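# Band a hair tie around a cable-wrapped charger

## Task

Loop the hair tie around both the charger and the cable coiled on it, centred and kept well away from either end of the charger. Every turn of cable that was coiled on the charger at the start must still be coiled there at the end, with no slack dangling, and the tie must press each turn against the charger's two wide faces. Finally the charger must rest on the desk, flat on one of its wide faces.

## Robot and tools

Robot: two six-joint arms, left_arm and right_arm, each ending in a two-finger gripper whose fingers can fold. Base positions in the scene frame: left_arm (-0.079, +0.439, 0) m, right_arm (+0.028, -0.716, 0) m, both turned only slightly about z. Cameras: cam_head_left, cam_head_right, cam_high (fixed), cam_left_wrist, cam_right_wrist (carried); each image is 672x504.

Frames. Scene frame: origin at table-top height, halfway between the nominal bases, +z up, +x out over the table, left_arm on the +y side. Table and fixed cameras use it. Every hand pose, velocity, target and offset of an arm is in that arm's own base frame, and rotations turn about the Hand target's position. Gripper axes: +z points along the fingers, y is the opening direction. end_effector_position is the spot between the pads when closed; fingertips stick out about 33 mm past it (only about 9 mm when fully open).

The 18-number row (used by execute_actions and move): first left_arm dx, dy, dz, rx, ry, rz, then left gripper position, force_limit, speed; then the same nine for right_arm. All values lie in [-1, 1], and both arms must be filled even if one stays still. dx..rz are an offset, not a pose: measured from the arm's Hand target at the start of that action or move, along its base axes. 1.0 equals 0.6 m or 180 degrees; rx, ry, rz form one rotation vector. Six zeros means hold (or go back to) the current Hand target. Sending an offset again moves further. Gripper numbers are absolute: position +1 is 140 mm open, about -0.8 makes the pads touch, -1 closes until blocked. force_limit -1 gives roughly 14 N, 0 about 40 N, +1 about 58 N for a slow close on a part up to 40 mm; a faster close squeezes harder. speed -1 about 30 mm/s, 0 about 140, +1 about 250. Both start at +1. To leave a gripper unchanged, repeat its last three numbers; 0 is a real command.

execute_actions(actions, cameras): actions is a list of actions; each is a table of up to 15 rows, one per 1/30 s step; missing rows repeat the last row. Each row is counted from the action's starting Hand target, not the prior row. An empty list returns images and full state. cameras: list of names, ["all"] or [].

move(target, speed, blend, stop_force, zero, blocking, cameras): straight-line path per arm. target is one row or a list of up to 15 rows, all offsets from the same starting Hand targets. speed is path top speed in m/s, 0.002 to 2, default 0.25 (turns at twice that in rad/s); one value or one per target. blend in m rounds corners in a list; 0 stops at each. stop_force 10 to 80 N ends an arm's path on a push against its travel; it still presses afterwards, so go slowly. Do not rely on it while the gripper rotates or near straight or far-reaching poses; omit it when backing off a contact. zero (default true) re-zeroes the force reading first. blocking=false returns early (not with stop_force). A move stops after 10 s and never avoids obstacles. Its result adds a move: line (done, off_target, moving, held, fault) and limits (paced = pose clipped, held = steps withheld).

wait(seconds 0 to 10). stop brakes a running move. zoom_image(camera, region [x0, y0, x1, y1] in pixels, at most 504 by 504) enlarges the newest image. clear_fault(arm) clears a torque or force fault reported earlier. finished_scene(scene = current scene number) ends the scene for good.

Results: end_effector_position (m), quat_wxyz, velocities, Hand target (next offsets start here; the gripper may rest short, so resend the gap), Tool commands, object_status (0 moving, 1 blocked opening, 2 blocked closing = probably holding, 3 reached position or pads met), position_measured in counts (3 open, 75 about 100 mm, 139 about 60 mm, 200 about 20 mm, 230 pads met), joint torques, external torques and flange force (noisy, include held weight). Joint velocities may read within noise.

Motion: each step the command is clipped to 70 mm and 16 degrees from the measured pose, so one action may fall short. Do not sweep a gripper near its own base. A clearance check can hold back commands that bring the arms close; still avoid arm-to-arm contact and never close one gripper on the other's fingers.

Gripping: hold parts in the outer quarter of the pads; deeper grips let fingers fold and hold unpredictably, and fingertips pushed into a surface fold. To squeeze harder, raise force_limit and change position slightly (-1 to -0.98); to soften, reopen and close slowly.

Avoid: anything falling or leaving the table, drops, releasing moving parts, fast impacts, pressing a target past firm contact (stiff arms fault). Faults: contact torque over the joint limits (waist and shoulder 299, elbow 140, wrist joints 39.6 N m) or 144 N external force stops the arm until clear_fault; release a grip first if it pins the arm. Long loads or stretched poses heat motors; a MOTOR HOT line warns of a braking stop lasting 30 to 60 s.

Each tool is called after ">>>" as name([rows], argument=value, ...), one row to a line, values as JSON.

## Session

Done with scene 1. Now scene 2.

>>> execute_actions(actions=[])

>>> zoom_image(camera="cam_high", region=[200, 60, 500, 300])

Scene clock: 0.00 s.
left_arm: end_effector_position=(+0.7292, -0.6401, +0.3415) position_measured=3 object_status=3 end_effector_quat_wxyz=(-0.070, +0.866, +0.484, +0.105) | right_arm: end_effector_position=(+0.6943, +0.1468, +0.1253) position_measured=3 object_status=3 end_effector_quat_wxyz=(+0.577, -0.520, -0.520, -0.356)
Joint positions: left_arm=[-0.837 0.787 0.652 0.243 1.787 -0.243] | right_arm=[-0.268 0.791 1.677 1.12 1.809 -0.74]
Joint velocities: within noise
Joint torques (N m): no reading
External joint torques (N m): no reading
Flange force (N): no reading
Hand target: left_arm +0.7292, -0.6401, +0.3415; -0.070, +0.866, +0.484, +0.105 | right_arm +0.6943, +0.1468, +0.1253; +0.577, -0.520, -0.520, -0.356
Tool commands: left_gripper/position=+1.0 left_gripper/force_limit=+1.0 left_gripper/speed=+1.0 right_gripper/position=+1.0 right_gripper/force_limit=+1.0 right_gripper/speed=+1.0

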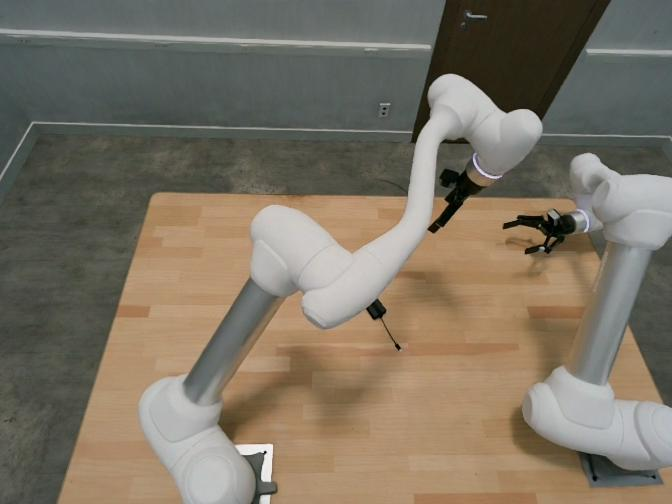

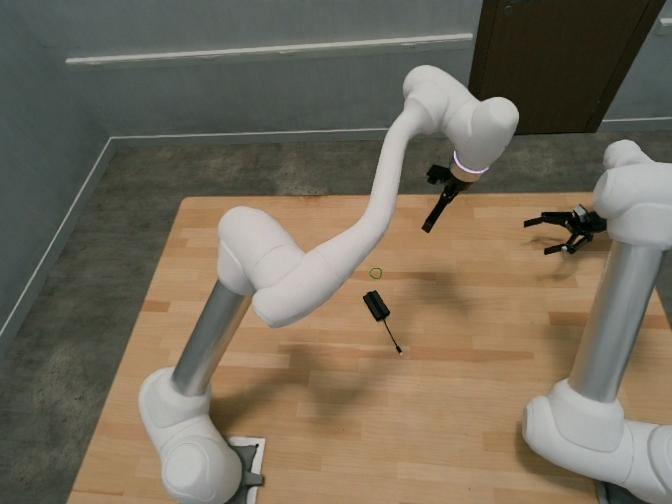

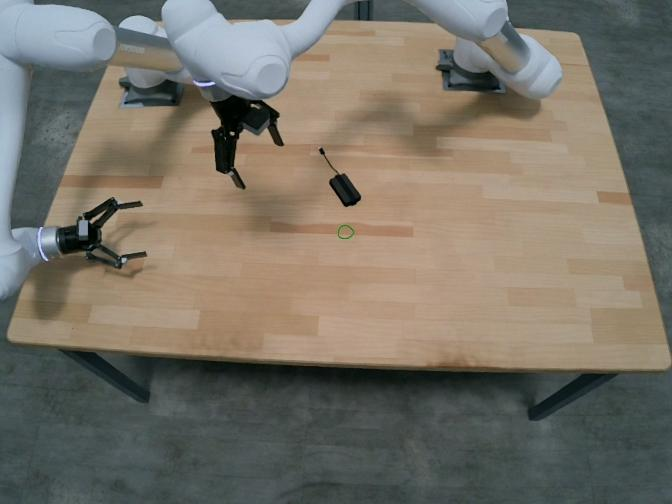

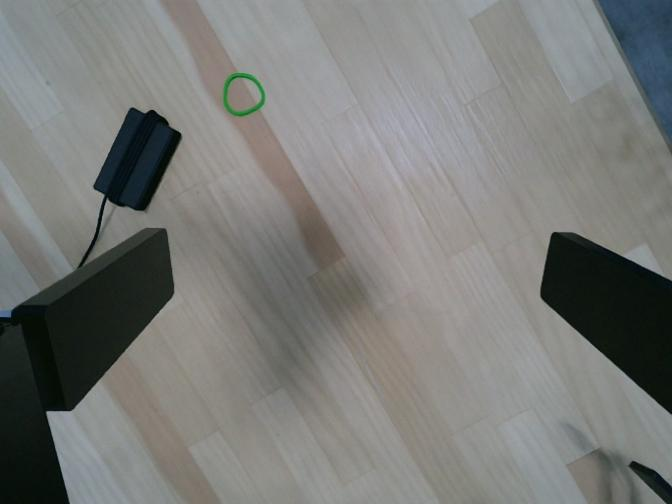

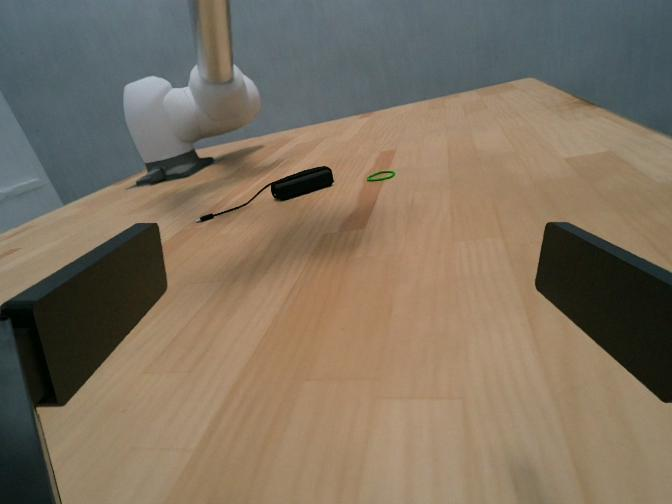

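Scaled by 1.680.

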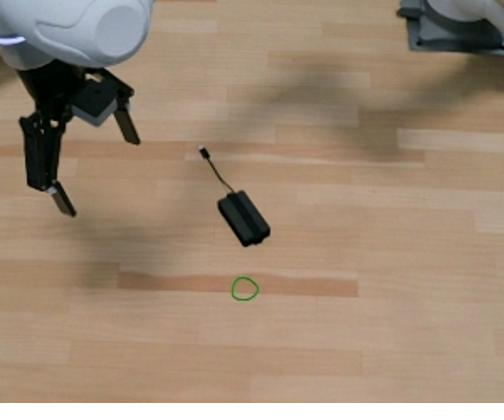

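>>> move(target=[-0.056,0.3625,-0.1525,-0.047,0.07,-0.323,-0.514,-1,0,-0.143,0.584,0.175,-0.027,0.427,-0.08,-0.324,-1,0], speed=0.3, cameras=["cam_left_wrist","cam_right_wrist","cam_high"])

>>> zoom_image(camera="cam_left_wrist", region=[200, 50, 500, 350])

Scene clock: 30.07 s.
left_arm: end_effector_position=(+0.6956, -0.4227, +0.2500) position_measured=194 object_status=3 end_effector_quat_wxyz=(+0.001, +1.000, +0.000, +0.000) | right_arm: end_effector_position=(+0.6086, +0.4971, +0.2302) position_measured=170 object_status=3 end_effector_quat_wxyz=(+0.708, -0.707, +0.001, -0.001)
Joint positions: left_arm=[-0.588 0.449 1.354 -0.001 1.338 0.984] | right_arm=[0.21 0.524 2.012 1.747 1.452 0.595]
Joint torques (N m): left_arm=[-1.65 -88.03 -39.93 4.16 0.19 0.33] | right_arm=[-2.04 -83.04 -27.93 1.51 2.07 -0.34]
External joint torques (N m): left_arm=[1.39 1.33 -1.35 0.09 -0.24 -0.33] | right_arm=[2.15 2.43 -0.31 -0.41 0.25 0.29]
Flange force (N): left_arm=[5.2 1.6 -0.8] | right_arm=[2.7 3.0 3.4]
Hand target: left_arm +0.6956, -0.4226, +0.2500; +0.001, +1.000, +0.000, +0.000 | right_arm +0.6085, +0.4972, +0.2303; +0.708, -0.707, +0.001, -0.001
Off the commanded pose: left_arm 0.000 m, 0 deg | right_arm 0.000 m, 0 deg.
move: done
Images, in order (width x height): cam_high 672x504, cam_left_wrist 672x504, cam_right_wrist 672x504.

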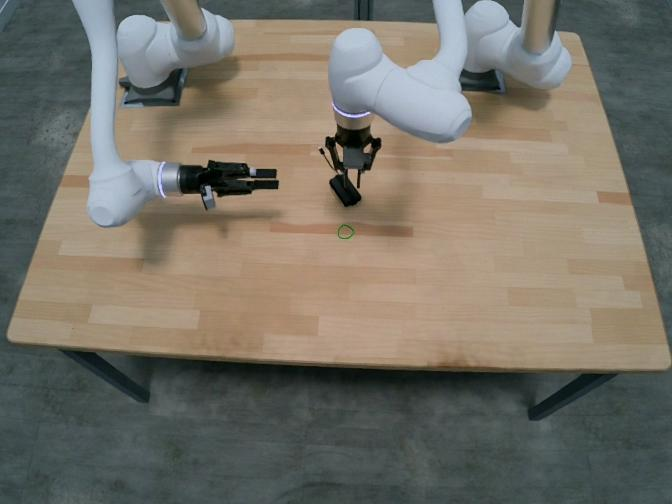

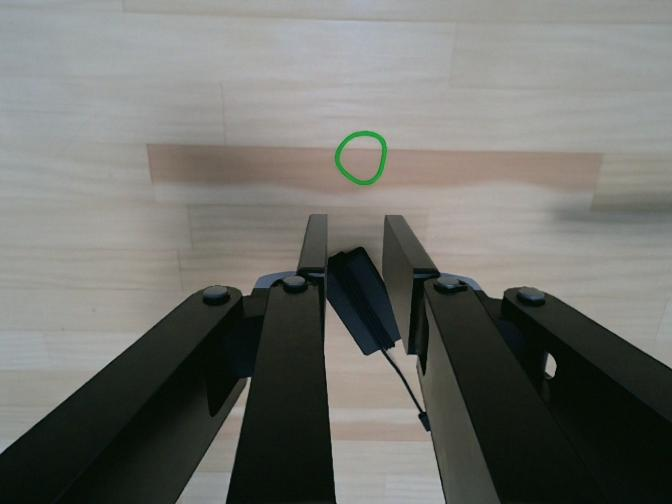

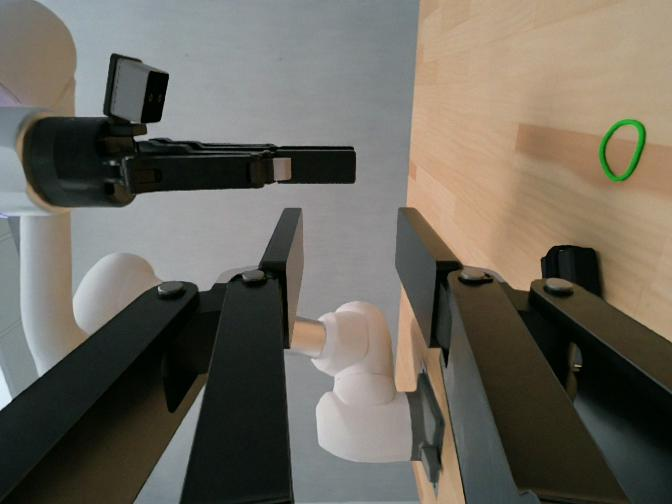

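Scaled by 1.680.

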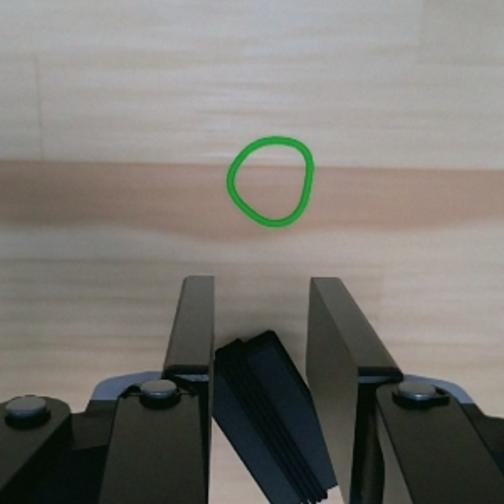

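>>> move([
  [0.019,0.009,-0.3,0,0,0,-0.514,-1,0,0,0,0,0,0,0,-0.324,-1,0],
], speed=0.2, cameras=["cam_left_wrist"])

>>> zoom_image(camera="cam_left_wrist", region=[260, 140, 460, 290])

Scene clock: 35.93 s.
left_arm: end_effector_position=(+0.7070, -0.4173, +0.0701) position_measured=194 object_status=3 end_effector_quat_wxyz=(+0.001, +1.000, +0.000, +0.000) | right_arm: end_effector_position=(+0.6085, +0.4972, +0.2303) position_measured=170 object_status=3 end_effector_quat_wxyz=(+0.708, -0.707, +0.001, -0.001)
Joint positions: left_arm=[-0.575 0.566 1.516 -0.002 1.059 0.998] | right_arm=[0.21 0.524 2.012 1.747 1.452 0.595]
Joint torques (N m): left_arm=[-1.77 -94.12 -35.64 3.72 0.2 0.32] | right_arm=[-2.09 -83.19 -27.93 1.51 2.07 -0.34]
External joint torques (N m): left_arm=[1.8 1.33 -1.27 0.08 -0.25 -0.32] | right_arm=[2.26 2.41 -0.21 -0.4 0.25 0.29]
Flange force (N): left_arm=[5.0 0.8 0.5] | right_arm=[2.5 3.0 3.6]
Hand target: left_arm +0.7070, -0.4172, +0.0700; +0.001, +1.000, +0.000, +0.000 | right_arm +0.6085, +0.4972, +0.2303; +0.708, -0.707, +0.001, -0.001
Off the commanded pose: left_arm 0.000 m, 0 deg | right_arm 0.000 m, 0 deg.
move: done
Images, in order (width x height): cam_left_wrist 672x504.

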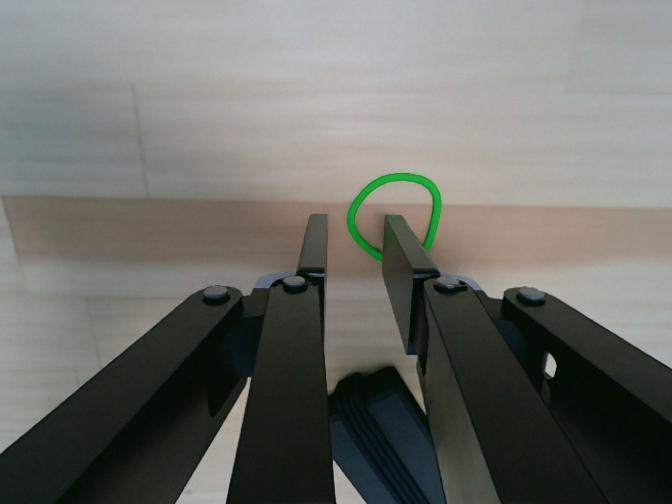

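Scaled by 2.520.

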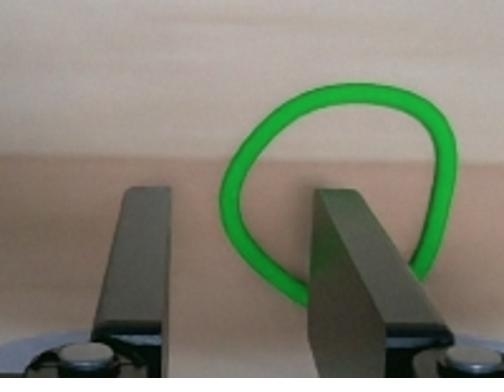

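>>> move([
  [-0.001,-0.0005,-0.0575,0,0,0,-0.514,-1,0,0,0,0,0,0,0,-0.324,-1,0],
  [-0.001,-0.0005,-0.0575,0,0,0,-1,-1,-1,0,0,0,0,0,0,-0.324,-1,0],
  [-0.001,-0.0005,0.34,0,0,0,-1,-1,-1,0,0,0,0,0,0,-0.324,-1,0],
], speed=[0.06,0.06,0.15], cameras=["cam_left_wrist","cam_right_wrist"])

>>> zoom_image(camera="cam_left_wrist", region=[260, 140, 460, 290])

Scene clock: 43.43 s.
left_arm: end_effector_position=(+0.7064, -0.4175, +0.2742) position_measured=225 object_status=2 end_effector_quat_wxyz=(+0.001, +1.000, +0.000, +0.000) | right_arm: end_effector_position=(+0.6085, +0.4972, +0.2303) position_measured=170 object_status=3 end_effector_quat_wxyz=(+0.708, -0.707, +0.001, -0.001)
Joint positions: left_arm=[-0.575 0.451 1.307 -0.001 1.383 0.996] | right_arm=[0.21 0.524 2.012 1.747 1.452 0.595]
Joint torques (N m): left_arm=[-1.21 -88.83 -40.73 4.25 0.12 0.37] | right_arm=[-2.16 -83.26 -27.97 1.53 2.07 -0.33]
External joint torques (N m): left_arm=[1.05 1.61 -0.92 0.04 -0.17 -0.37] | right_arm=[2.17 2.34 -0.42 -0.41 0.26 0.28]
Flange force (N): left_arm=[4.6 1.7 -0.5] | right_arm=[2.8 2.8 3.5]
Hand target: left_arm +0.7064, -0.4175, +0.2740; +0.001, +1.000, +0.000, +0.000 | right_arm +0.6085, +0.4972, +0.2303; +0.708, -0.707, +0.001, -0.001
Off the commanded pose: left_arm 0.000 m, 0 deg | right_arm 0.000 m, 0 deg.
move: done
Images, in order (width x height): cam_left_wrist 672x504, cam_right_wrist 672x504.

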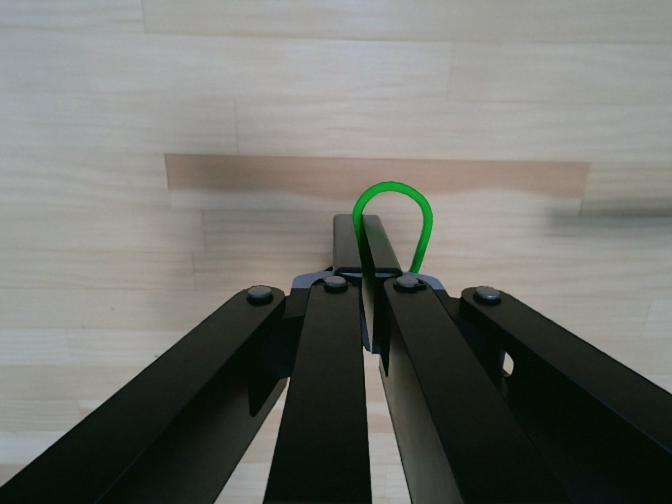

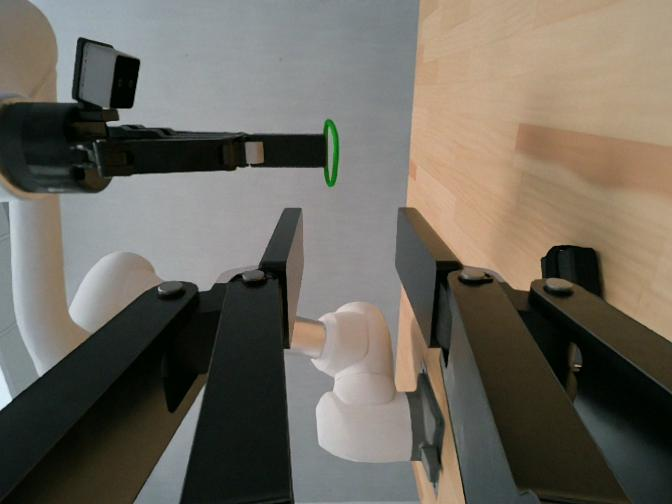

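Scaled by 2.520.

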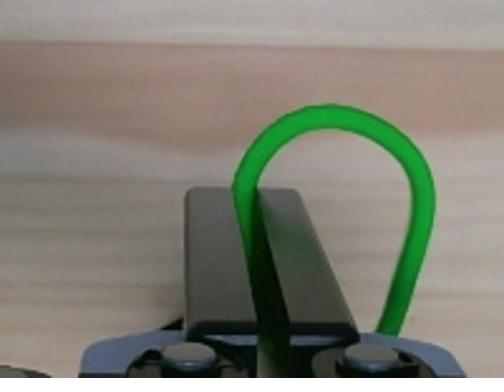

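>>> move([
  [0,0,0,0,0,0,-1,-1,-1,0.0208,0.22,0.0138,0,0,0,-0.324,-1,0],
  [0,0,0,0,0,0,-1,-1,-1,0.0208,0.2743,0.0138,0,0,0,-0.324,-1,0],
], speed=[0.15,0.05], cameras=["cam_left_wrist","cam_right_wrist"])

Scene clock: 54.03 s.
left_arm: end_effector_position=(+0.7064, -0.4175, +0.2740) position_measured=225 object_status=2 end_effector_quat_wxyz=(+0.001, +1.000, +0.000, +0.000) | right_arm: end_effector_position=(+0.6210, +0.6617, +0.2385) position_measured=170 object_status=3 end_effector_quat_wxyz=(+0.708, -0.707, +0.001, -0.001)
Joint positions: left_arm=[-0.575 0.451 1.306 -0.001 1.383 0.996] | right_arm=[0.439 0.589 1.86 1.92 1.296 0.644]
Joint torques (N m): left_arm=[-1.52 -88.42 -40.25 4.21 0.2 0.33] | right_arm=[-2.14 -92.56 -30.98 1.03 2 -0.36]
External joint torques (N m): left_arm=[1.7 1.32 -1.35 0.09 -0.25 -0.33] | right_arm=[2.1 3.19 -0.42 -0.38 0.24 0.31]
Flange force (N): left_arm=[5.5 1.3 -1.0] | right_arm=[3.2 3.5 4.2]
Hand target: left_arm +0.7064, -0.4175, +0.2740; +0.001, +1.000, +0.000, +0.000 | right_arm +0.6210, +0.6617, +0.2385; +0.708, -0.707, +0.001, -0.001
Off the commanded pose: left_arm 0.000 m, 0 deg | right_arm 0.000 m, 0 deg.
move: done
Images, in order (width x height): cam_left_wrist 672x504, cam_right_wrist 672x504.

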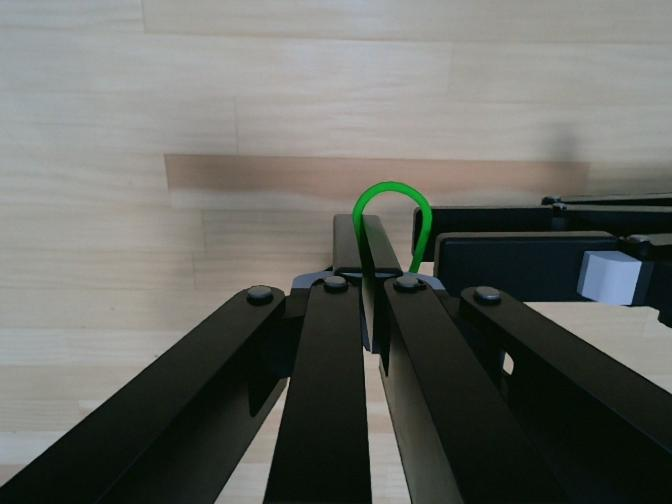

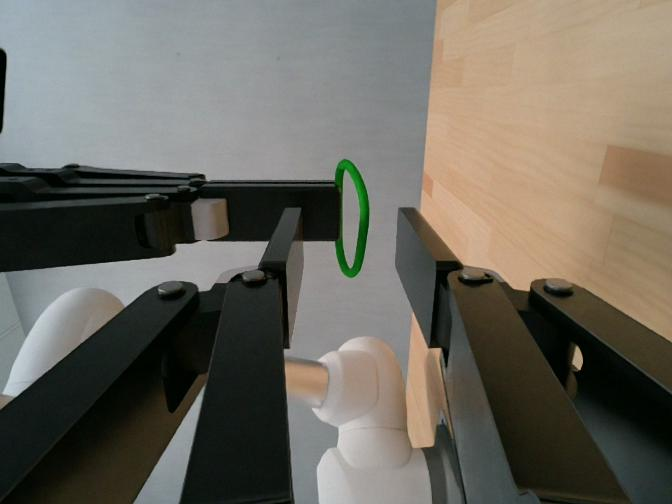

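>>> move([
  [0,0,0,0,0,0,-1,-1,-1,0.005,0,-0.011,0,0,0,-0.324,-1,0],
  [0,0,0,0,0,0,-1,-1,-1,0.005,0,-0.011,0,0,0,-1,-1,-1],
], speed=[0.05,0.05], cameras=["cam_left_wrist","cam_right_wrist"])

Scene clock: 58.87 s.
left_arm: end_effector_position=(+0.7064, -0.4175, +0.2740) position_measured=225 object_status=2 end_effector_quat_wxyz=(+0.001, +1.000, +0.000, +0.000) | right_arm: end_effector_position=(+0.6240, +0.6617, +0.2319) position_measured=225 object_status=0 end_effector_quat_wxyz=(+0.708, -0.707, +0.001, -0.001)
Joint positions: left_arm=[-0.575 0.451 1.306 -0.001 1.383 0.996] | right_arm=[0.437 0.6 1.856 1.921 1.299 0.637]
Joint torques (N m): left_arm=[-1.32 -88.49 -40.29 4.22 0.18 0.35] | right_arm=[-2.02 -93.18 -30.92 1.03 1.98 -0.37]
External joint torques (N m): left_arm=[0.96 1.52 -1.28 0.05 -0.23 -0.35] | right_arm=[1.99 2.93 -0.29 -0.38 0.27 0.32]
Flange force (N): left_arm=[5.1 2.1 -0.9] | right_arm=[2.7 3.3 3.8]
Hand target: left_arm +0.7064, -0.4175, +0.2740; +0.001, +1.000, +0.000, +0.000 | right_arm +0.6240, +0.6617, +0.2319; +0.708, -0.707, +0.001, -0.001
Off the commanded pose: left_arm 0.000 m, 0 deg | right_arm 0.000 m, 0 deg.
move: done
Images, in order (width x height): cam_left_wrist 672x504, cam_right_wrist 672x504.

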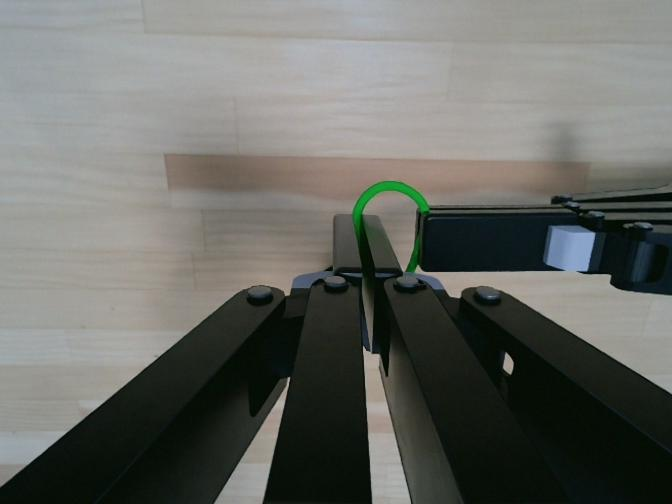

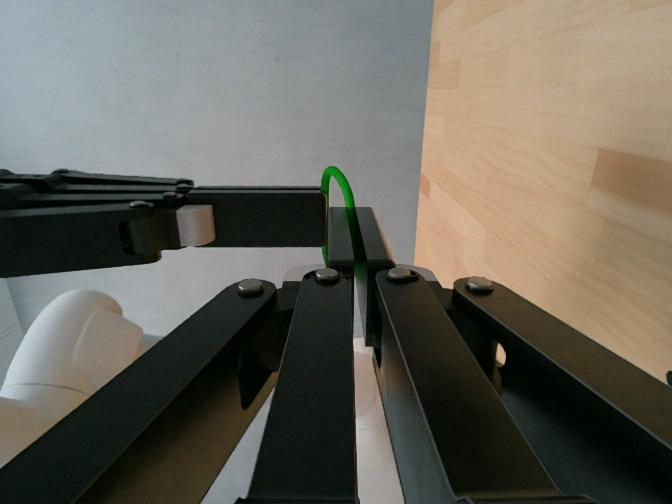

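>>> move([
  [0,0,0,0,0,0,-0.66,-1,-0.5,0,0,0,0,0,0,-1,-1,-1],
  [0,0,0.12,0,0,0,-0.66,-1,-0.5,0,0,0,0,0,0,-1,-1,-1],
], speed=0.08, cameras=["cam_right_wrist","cam_left_wrist"])

>>> zoom_image(camera="cam_right_wrist", region=[240, 130, 440, 280])

>>> zoom_image(camera="cam_left_wrist", region=[260, 130, 460, 280])

Scene clock: 64.40 s.
left_arm: end_effector_position=(+0.7064, -0.4175, +0.3462) position_measured=213 object_status=3 end_effector_quat_wxyz=(+0.001, +1.000, +0.000, +0.000) | right_arm: end_effector_position=(+0.6240, +0.6617, +0.2319) position_measured=225 object_status=2 end_effector_quat_wxyz=(+0.708, -0.707, +0.001, -0.001)
Joint positions: left_arm=[-0.575 0.436 1.199 -0.001 1.506 0.996] | right_arm=[0.437 0.6 1.856 1.921 1.299 0.637]
Joint torques (N m): left_arm=[-1 -87.84 -41.23 4.31 0.21 0.38] | right_arm=[-2.03 -93.3 -30.84 1.01 1.97 -0.34]
External joint torques (N m): left_arm=[1.05 1.79 -0.94 0.04 -0.27 -0.38] | right_arm=[2.19 3.11 -0.38 -0.38 0.29 0.29]
Flange force (N): left_arm=[5.0 2.0 -0.9] | right_arm=[2.9 3.5 4.2]
Hand target: left_arm +0.7064, -0.4175, +0.3460; +0.001, +1.000, +0.000, +0.000 | right_arm +0.6240, +0.6617, +0.2319; +0.708, -0.707, +0.001, -0.001
Off the commanded pose: left_arm 0.000 m, 0 deg | right_arm 0.000 m, 0 deg.
move: done
Images, in order (width x height): cam_left_wrist 672x504, cam_right_wrist 672x504.

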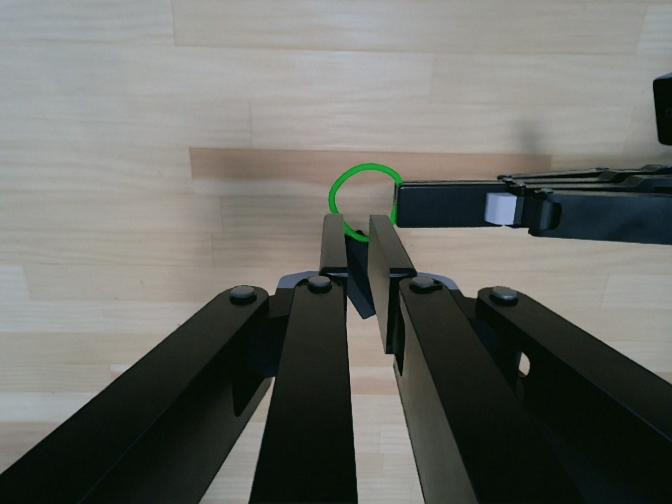

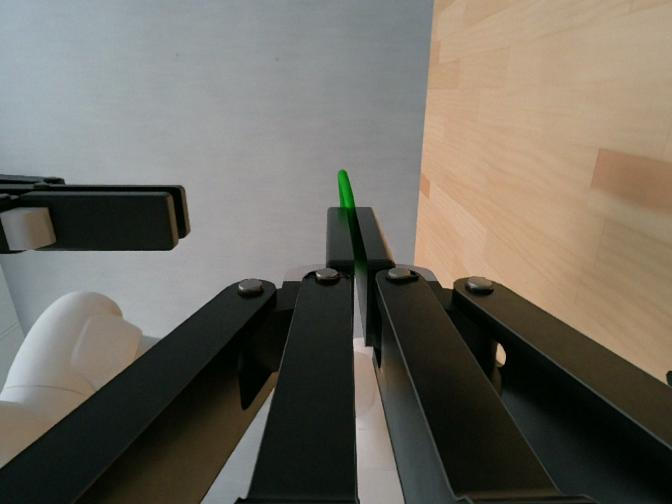

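Scaled by 2.520.

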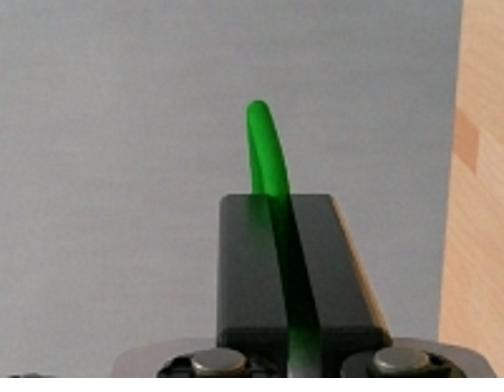

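Scaled by 2.520.

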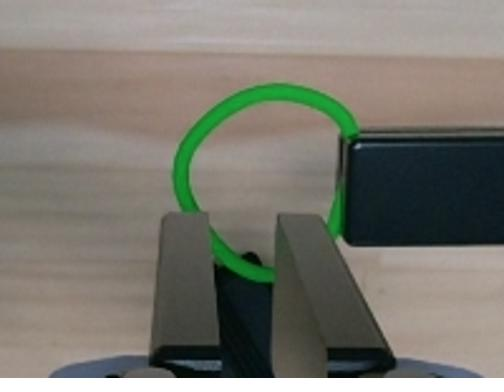

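>>> move([
  [0.002,-0.0177,0,0,0,0,-1,-1,-0.5,0,0,0,0,0,0,-1,-1,-1],
  [0.002,-0.0177,-0.09,0,0,0,-1,-1,-0.5,0,0,0,0,0,0,-1,-1,-1],
], speed=0.08, cameras=["cam_right_wrist","cam_left_wrist"])

>>> zoom_image(camera="cam_left_wrist", region=[260, 130, 460, 280])

>>> zoom_image(camera="cam_right_wrist", region=[200, 100, 440, 280])

Scene clock: 72.00 s.
left_arm: end_effector_position=(+0.7077, -0.4282, +0.2920) position_measured=232 object_status=3 end_effector_quat_wxyz=(+0.001, +1.000, +0.000, +0.000) | right_arm: end_effector_position=(+0.6240, +0.6617, +0.2319) position_measured=225 object_status=2 end_effector_quat_wxyz=(+0.708, -0.707, +0.001, -0.001)
Joint positions: left_arm=[-0.585 0.457 1.265 -0.001 1.419 0.986] | right_arm=[0.437 0.6 1.856 1.921 1.299 0.637]
Joint torques (N m): left_arm=[-1.59 -89.42 -40.49 4.25 0.16 0.31] | right_arm=[-1.93 -93.36 -30.9 1.04 2 -0.35]
External joint torques (N m): left_arm=[1.85 1.36 -1.38 0.07 -0.21 -0.31] | right_arm=[1.95 3.51 -0.31 -0.4 0.24 0.31]
Flange force (N): left_arm=[5.8 1.3 -1.3] | right_arm=[3.3 4.0 4.0]
Hand target: left_arm +0.7076, -0.4282, +0.2920; +0.001, +1.000, +0.000, +0.000 | right_arm +0.6240, +0.6617, +0.2319; +0.708, -0.707, +0.001, -0.001
Off the commanded pose: left_arm 0.000 m, 0 deg | right_arm 0.000 m, 0 deg.
move: done
Images, in order (width x height): cam_left_wrist 672x504, cam_right_wrist 672x504.

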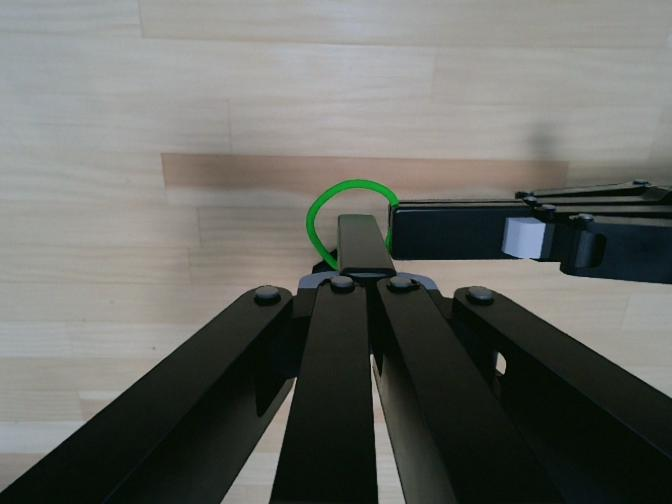

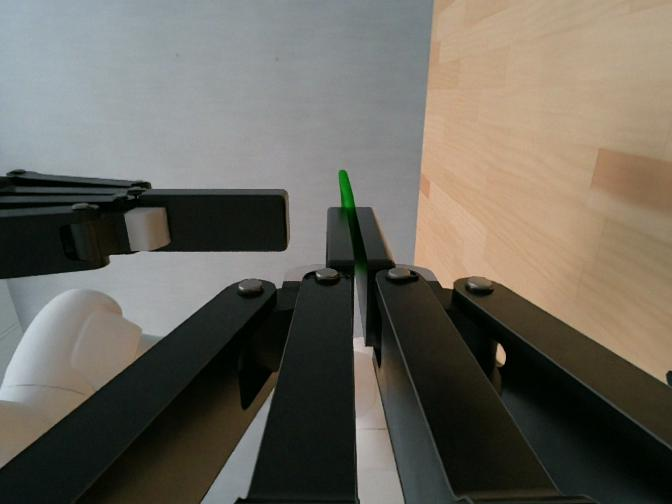

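Scaled by 2.520.

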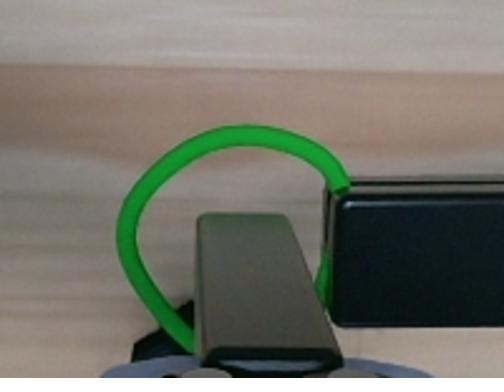

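Scaled by 2.100.

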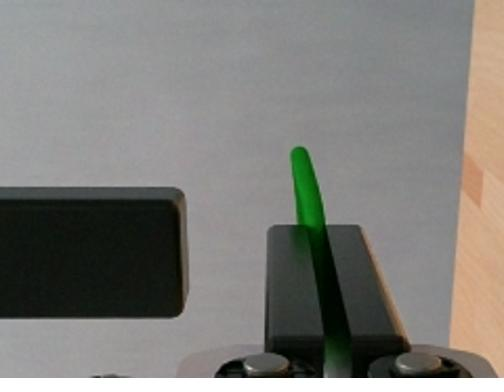

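>>> move([
  [0.0,0.004,-0.06,0,0,0,-1,-1,-0.5,0,0,0,0,0,0,-1,-1,-1],
], speed=0.04, cameras=["cam_right_wrist","cam_left_wrist"])

>>> zoom_image(camera="cam_left_wrist", region=[260, 130, 460, 280])

>>> zoom_image(camera="cam_right_wrist", region=[200, 100, 440, 280])

Scene clock: 77.13 s.
left_arm: end_effector_position=(+0.7077, -0.4258, +0.2560) position_measured=232 object_status=3 end_effector_quat_wxyz=(+0.001, +1.000, +0.000, +0.000) | right_arm: end_effector_position=(+0.6240, +0.6617, +0.2319) position_measured=225 object_status=2 end_effector_quat_wxyz=(+0.708, -0.707, +0.001, -0.001)
Joint positions: left_arm=[-0.583 0.466 1.317 -0.001 1.358 0.989] | right_arm=[0.437 0.6 1.856 1.921 1.299 0.637]
Joint torques (N m): left_arm=[-1.18 -89.68 -39.89 4.21 0.2 0.29] | right_arm=[-1.86 -93.44 -30.83 1.06 1.99 -0.34]
External joint torques (N m): left_arm=[1.12 1.43 -1.5 0.05 -0.25 -0.29] | right_arm=[1.76 3.29 -0.36 -0.4 0.26 0.29]
Flange force (N): left_arm=[5.5 2.1 -1.0] | right_arm=[3.3 3.7 3.7]
Hand target: left_arm +0.7076, -0.4258, +0.2560; +0.001, +1.000, +0.000, +0.000 | right_arm +0.6240, +0.6617, +0.2319; +0.708, -0.707, +0.001, -0.001
Off the commanded pose: left_arm 0.000 m, 0 deg | right_arm 0.000 m, 0 deg.
move: done
Images, in order (width x height): cam_left_wrist 672x504, cam_right_wrist 672x504.

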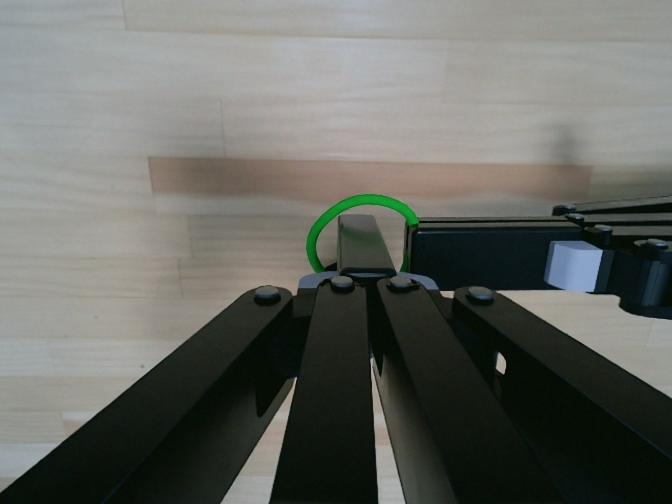

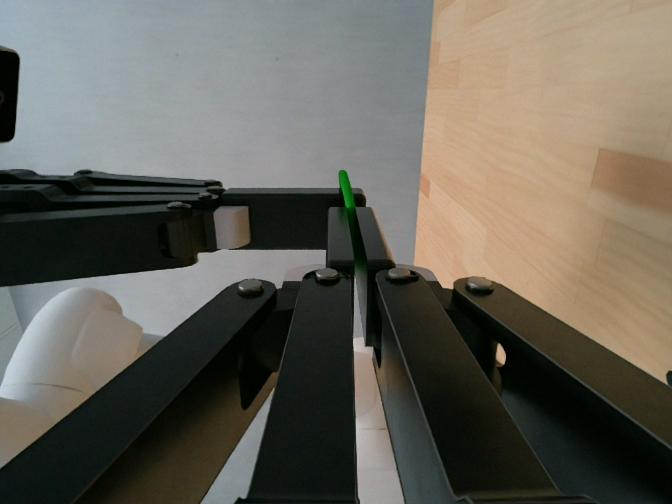

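Scaled by 2.520.

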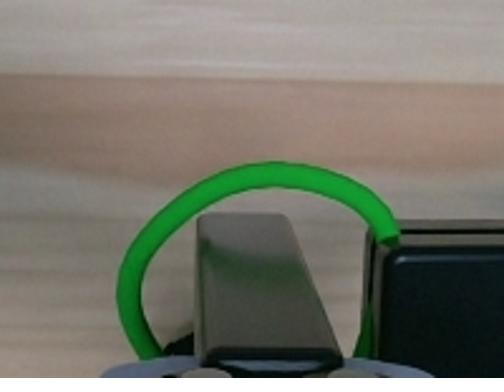

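Scaled by 2.100.

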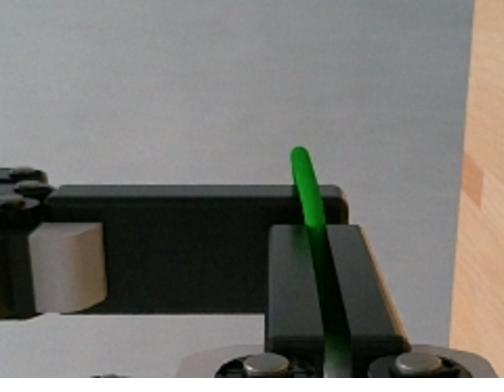

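>>> move([
  [0.0,0.0,-0.009,0,0,0,-1,-1,-0.8,0,0,0,0,0,0,-1,-1,-1],
  [0.0,0.003,-0.009,0,0,0,-0.68,-1,-0.8,0,0,0,0,0,0,-1,-1,-1],
  [0.0,0.014,-0.009,0,0,0,-0.68,-1,-0.8,0,0,0,0,0,0,-1,-1,-1],
  [0.0,0.014,-0.009,0,0,0,-0.5,-1,-0.8,0,0,0,0,0,0,-1,-1,-1],
], speed=0.04, cameras=["cam_right_wrist","cam_left_wrist"])

>>> zoom_image(camera="cam_left_wrist", region=[260, 130, 460, 280])

>>> zoom_image(camera="cam_right_wrist", region=[200, 100, 440, 280])

Scene clock: 86.63 s.
left_arm: end_effector_position=(+0.7076, -0.4174, +0.2506) position_measured=192 object_status=0 end_effector_quat_wxyz=(+0.001, +1.000, +0.000, +0.000) | right_arm: end_effector_position=(+0.6240, +0.6617, +0.2319) position_measured=225 object_status=2 end_effector_quat_wxyz=(+0.708, -0.707, +0.001, -0.001)
Joint positions: left_arm=[-0.574 0.461 1.335 -0.001 1.345 0.997] | right_arm=[0.437 0.6 1.856 1.921 1.299 0.637]
Joint torques (N m): left_arm=[-0.6 -89.15 -39.45 4.47 0.5 0.3] | right_arm=[-2.81 -93.5 -30.71 1.09 1.93 -0.35]
External joint torques (N m): left_arm=[0.46 1.37 -1.85 -0.23 -0.55 -0.3] | right_arm=[2.81 3.2 -0.61 -0.44 0.32 0.3]
Flange force (N): left_arm=[5.5 3.0 -0.9] | right_arm=[3.1 3.6 5.2]
Hand target: left_arm +0.7076, -0.4174, +0.2506; +0.001, +1.000, +0.000, +0.000 | right_arm +0.6240, +0.6617, +0.2319; +0.708, -0.707, +0.001, -0.001
Off the commanded pose: left_arm 0.000 m, 0 deg | right_arm 0.000 m, 0 deg.
move: done
Images, in order (width x height): cam_left_wrist 672x504, cam_right_wrist 672x504.

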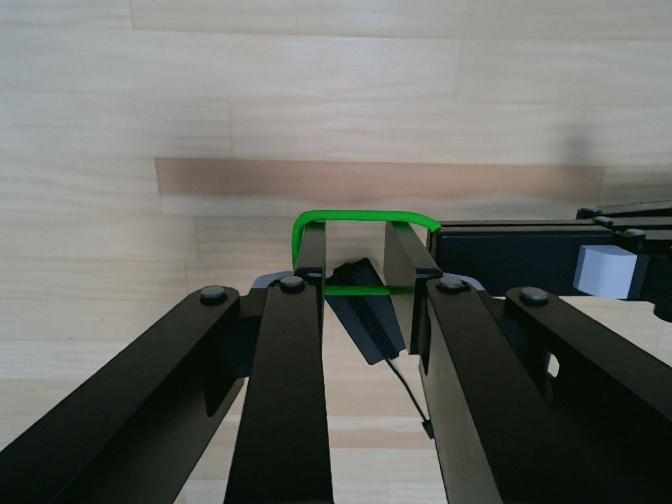

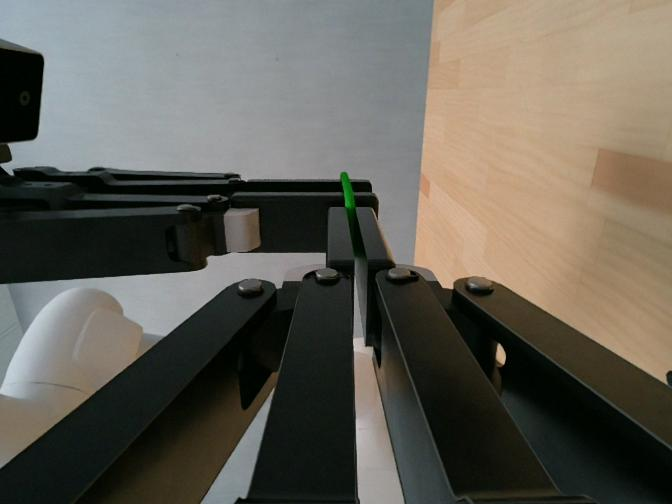

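Scaled by 2.520.

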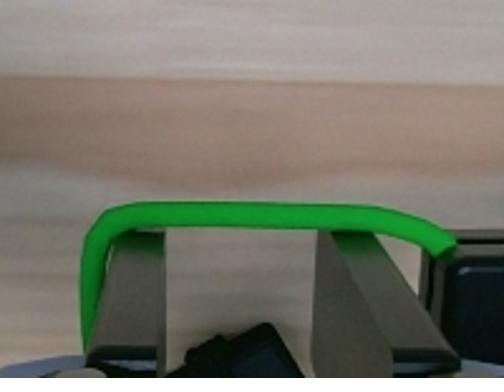

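Scaled by 2.100.

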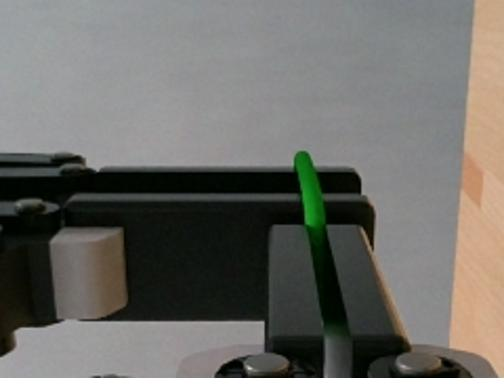

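>>> move([
  [0,0,0,0,0,0,-0.5,-1,-0.8,0,0,0,0,0,0,-0.66,-1,-1],
  [0,0,0,0,0,0,-0.5,-1,-0.8,0,-0.2,0,0,0,0,-0.66,-1,-1],
], speed=0.1, cameras=["cam_right_wrist","cam_left_wrist"])

>>> zoom_image(camera="cam_left_wrist", region=[260, 130, 460, 280])

>>> zoom_image(camera="cam_right_wrist", region=[200, 100, 440, 280])

Scene clock: 92.50 s.
left_arm: end_effector_position=(+0.7076, -0.4173, +0.2506) position_measured=192 object_status=3 end_effector_quat_wxyz=(+0.001, +1.000, +0.000, +0.000) | right_arm: end_effector_position=(+0.6240, +0.5418, +0.2319) position_measured=213 object_status=3 end_effector_quat_wxyz=(+0.708, -0.707, +0.001, -0.001)
Joint positions: left_arm=[-0.574 0.461 1.335 -0.001 1.345 0.997] | right_arm=[0.271 0.55 1.955 1.794 1.41 0.618]
Joint torques (N m): left_arm=[-1.23 -88.95 -40.06 4.19 0.18 0.36] | right_arm=[-2.11 -87 -29.04 1.41 2.02 -0.32]
External joint torques (N m): left_arm=[1.66 1.54 -1.1 0.07 -0.23 -0.36] | right_arm=[1.99 3.01 -0.4 -0.38 0.26 0.28]
Flange force (N): left_arm=[5.2 1.2 -0.5] | right_arm=[3.4 3.7 3.5]
Hand target: left_arm +0.7076, -0.4174, +0.2506; +0.001, +1.000, +0.000, +0.000 | right_arm +0.6240, +0.5417, +0.2319; +0.708, -0.707, +0.001, -0.001
Off the commanded pose: left_arm 0.000 m, 0 deg | right_arm 0.000 m, 0 deg.
move: done
Images, in order (width x height): cam_left_wrist 672x504, cam_right_wrist 672x504.

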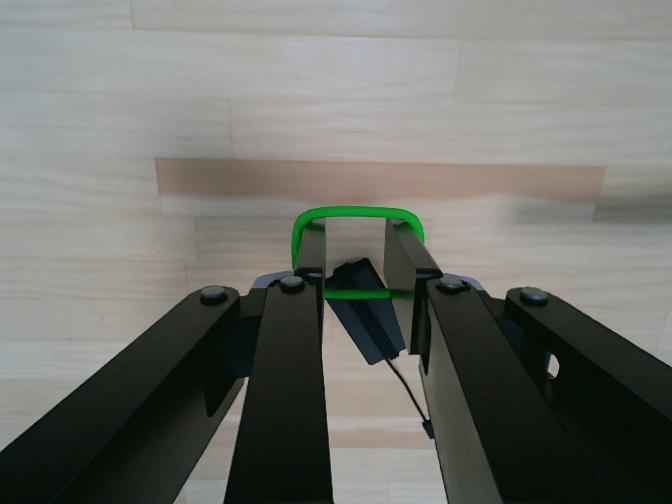

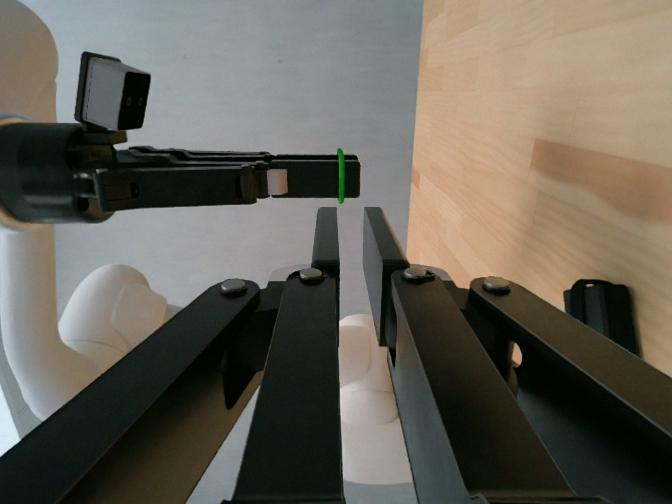

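Scaled by 2.520.

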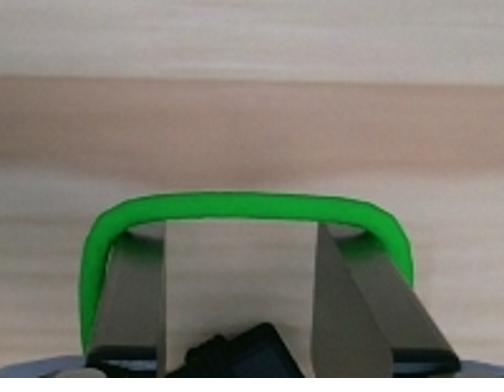

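Scaled by 2.100.

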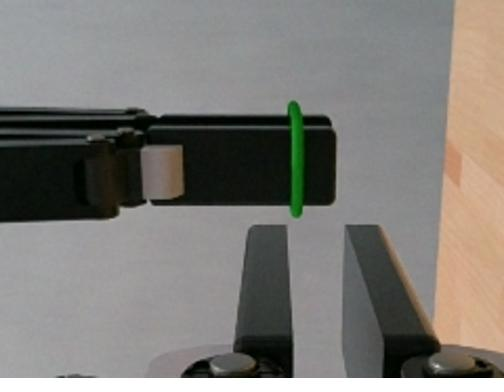

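>>> move([
  [0,0.2,0.27,-0.385,-0.385,-0.385,-0.5,-1,-0.8,0,0,0,0,0,0,0.2,-1,0],
], speed=0.35)

>>> move([
  [0,0,0,0,0,0,-0.06,-1,-0.8,-0.26,0.2517,0.03,-0.495,-0.085,0.085,0.2,-1,0],
], speed=0.35, cameras=["cam_right_wrist","cam_left_wrist","cam_high"])

>>> zoom_image(camera="cam_right_wrist", region=[200, 0, 500, 300])

Scene clock: 106.97 s.
left_arm: end_effector_position=(+0.7076, -0.2973, +0.4127) position_measured=192 object_status=3 end_effector_quat_wxyz=(+0.500, +0.499, -0.501, +0.500) | right_arm: end_effector_position=(+0.6240, +0.5417, +0.2319) position_measured=104 object_status=3 end_effector_quat_wxyz=(+0.708, -0.707, +0.001, -0.001)
Joint positions: left_arm=[0.001 0.403 1.756 -1.57 1.573 3.731] | right_arm=[0.271 0.55 1.955 1.794 1.41 0.618]
Joint torques (N m): left_arm=[-1.1 -76.58 -31.62 -2.51 1.75 0.33] | right_arm=[-1.92 -87.08 -29.02 1.4 2.02 -0.37]
External joint torques (N m): left_arm=[1.13 2.84 -1.14 0.19 -0.2 -0.33] | right_arm=[1.85 3.43 -0.23 -0.39 0.23 0.32]
Flange force (N): left_arm=[-1.2 -6.5 -1.8] | right_arm=[3.6 4.2 3.4]
Hand target: left_arm +0.7076, -0.2974, +0.4126; +0.500, +0.499, -0.501, +0.500 | right_arm +0.6240, +0.5417, +0.2319; +0.708, -0.707, +0.001, -0.001
Off the commanded pose: left_arm 0.000 m, 0 deg | right_arm 0.000 m, 0 deg.
move: done

Scene clock: 109.70 s.
left_arm: end_effector_position=(+0.7076, -0.2974, +0.4126) position_measured=136 object_status=3 end_effector_quat_wxyz=(+0.500, +0.499, -0.501, +0.500) | right_arm: end_effector_position=(+0.4680, +0.6927, +0.2500) position_measured=104 object_status=3 end_effector_quat_wxyz=(-0.001, +0.986, +0.169, +0.001)
Joint positions: left_arm=[0.001 0.403 1.756 -1.57 1.573 3.731] | right_arm=[0.936 0.484 1.301 -0.001 1.354 2.166]
Joint torques (N m): left_arm=[-1.84 -75.51 -31.63 -2.49 1.66 0.32] | right_arm=[-2.49 -93.63 -41.12 4.75 -0.33 -0.3]
External joint torques (N m): left_arm=[1.77 1.73 -1.14 0.17 -0.11 -0.32] | right_arm=[2.3 3.28 -0.51 -0.51 0.27 0.3]
Flange force (N): left_arm=[-0.2 -5.0 -2.8] | right_arm=[3.8 -6.7 0.1]
Hand target: left_arm +0.7076, -0.2974, +0.4126; +0.500, +0.499, -0.501, +0.500 | right_arm +0.4680, +0.6928, +0.2499; -0.001, +0.986, +0.169, +0.001
Off the commanded pose: left_arm 0.000 m, 0 deg | right_arm 0.000 m, 0 deg.
move: done
Images, in order (width x height): cam_high 672x504, cam_left_wrist 672x504, cam_right_wrist 672x504.

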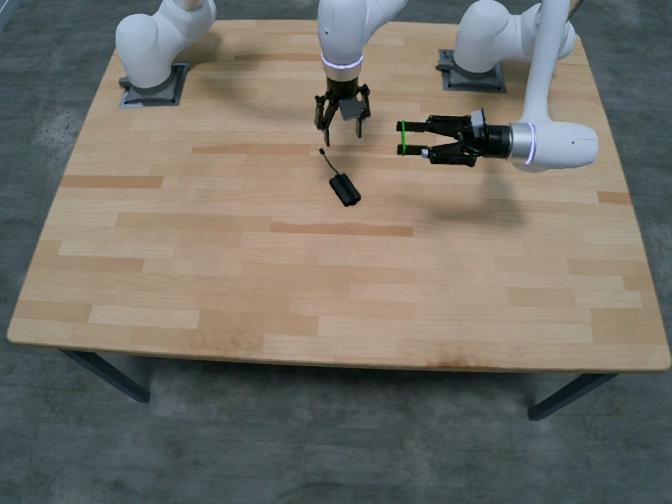

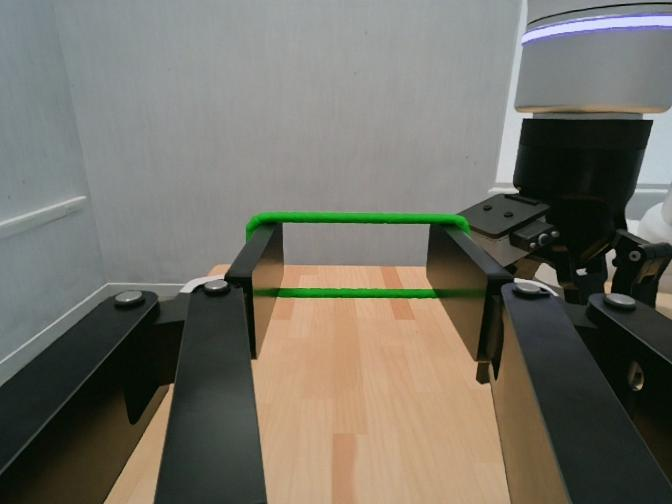

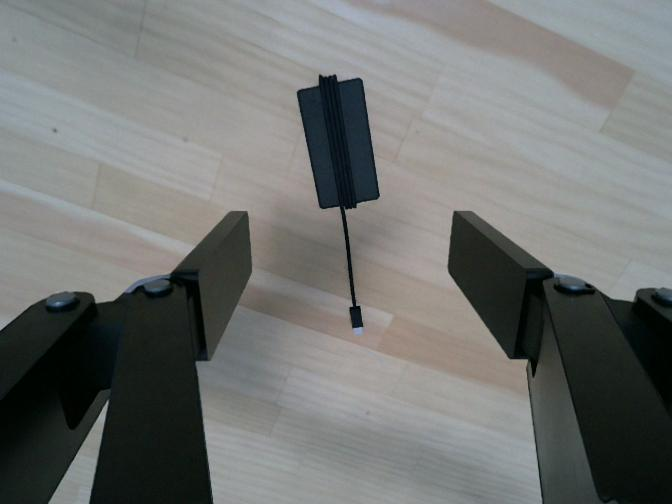

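Scaled by 1.680.

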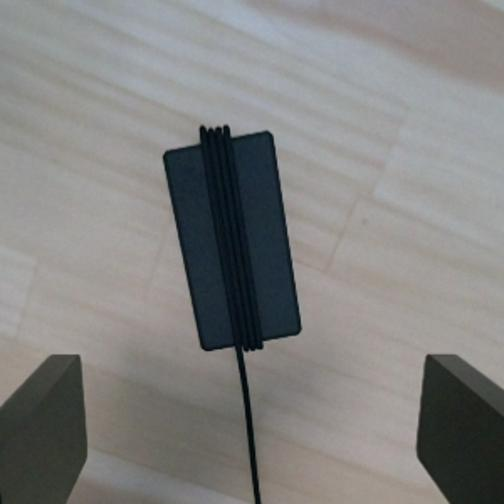

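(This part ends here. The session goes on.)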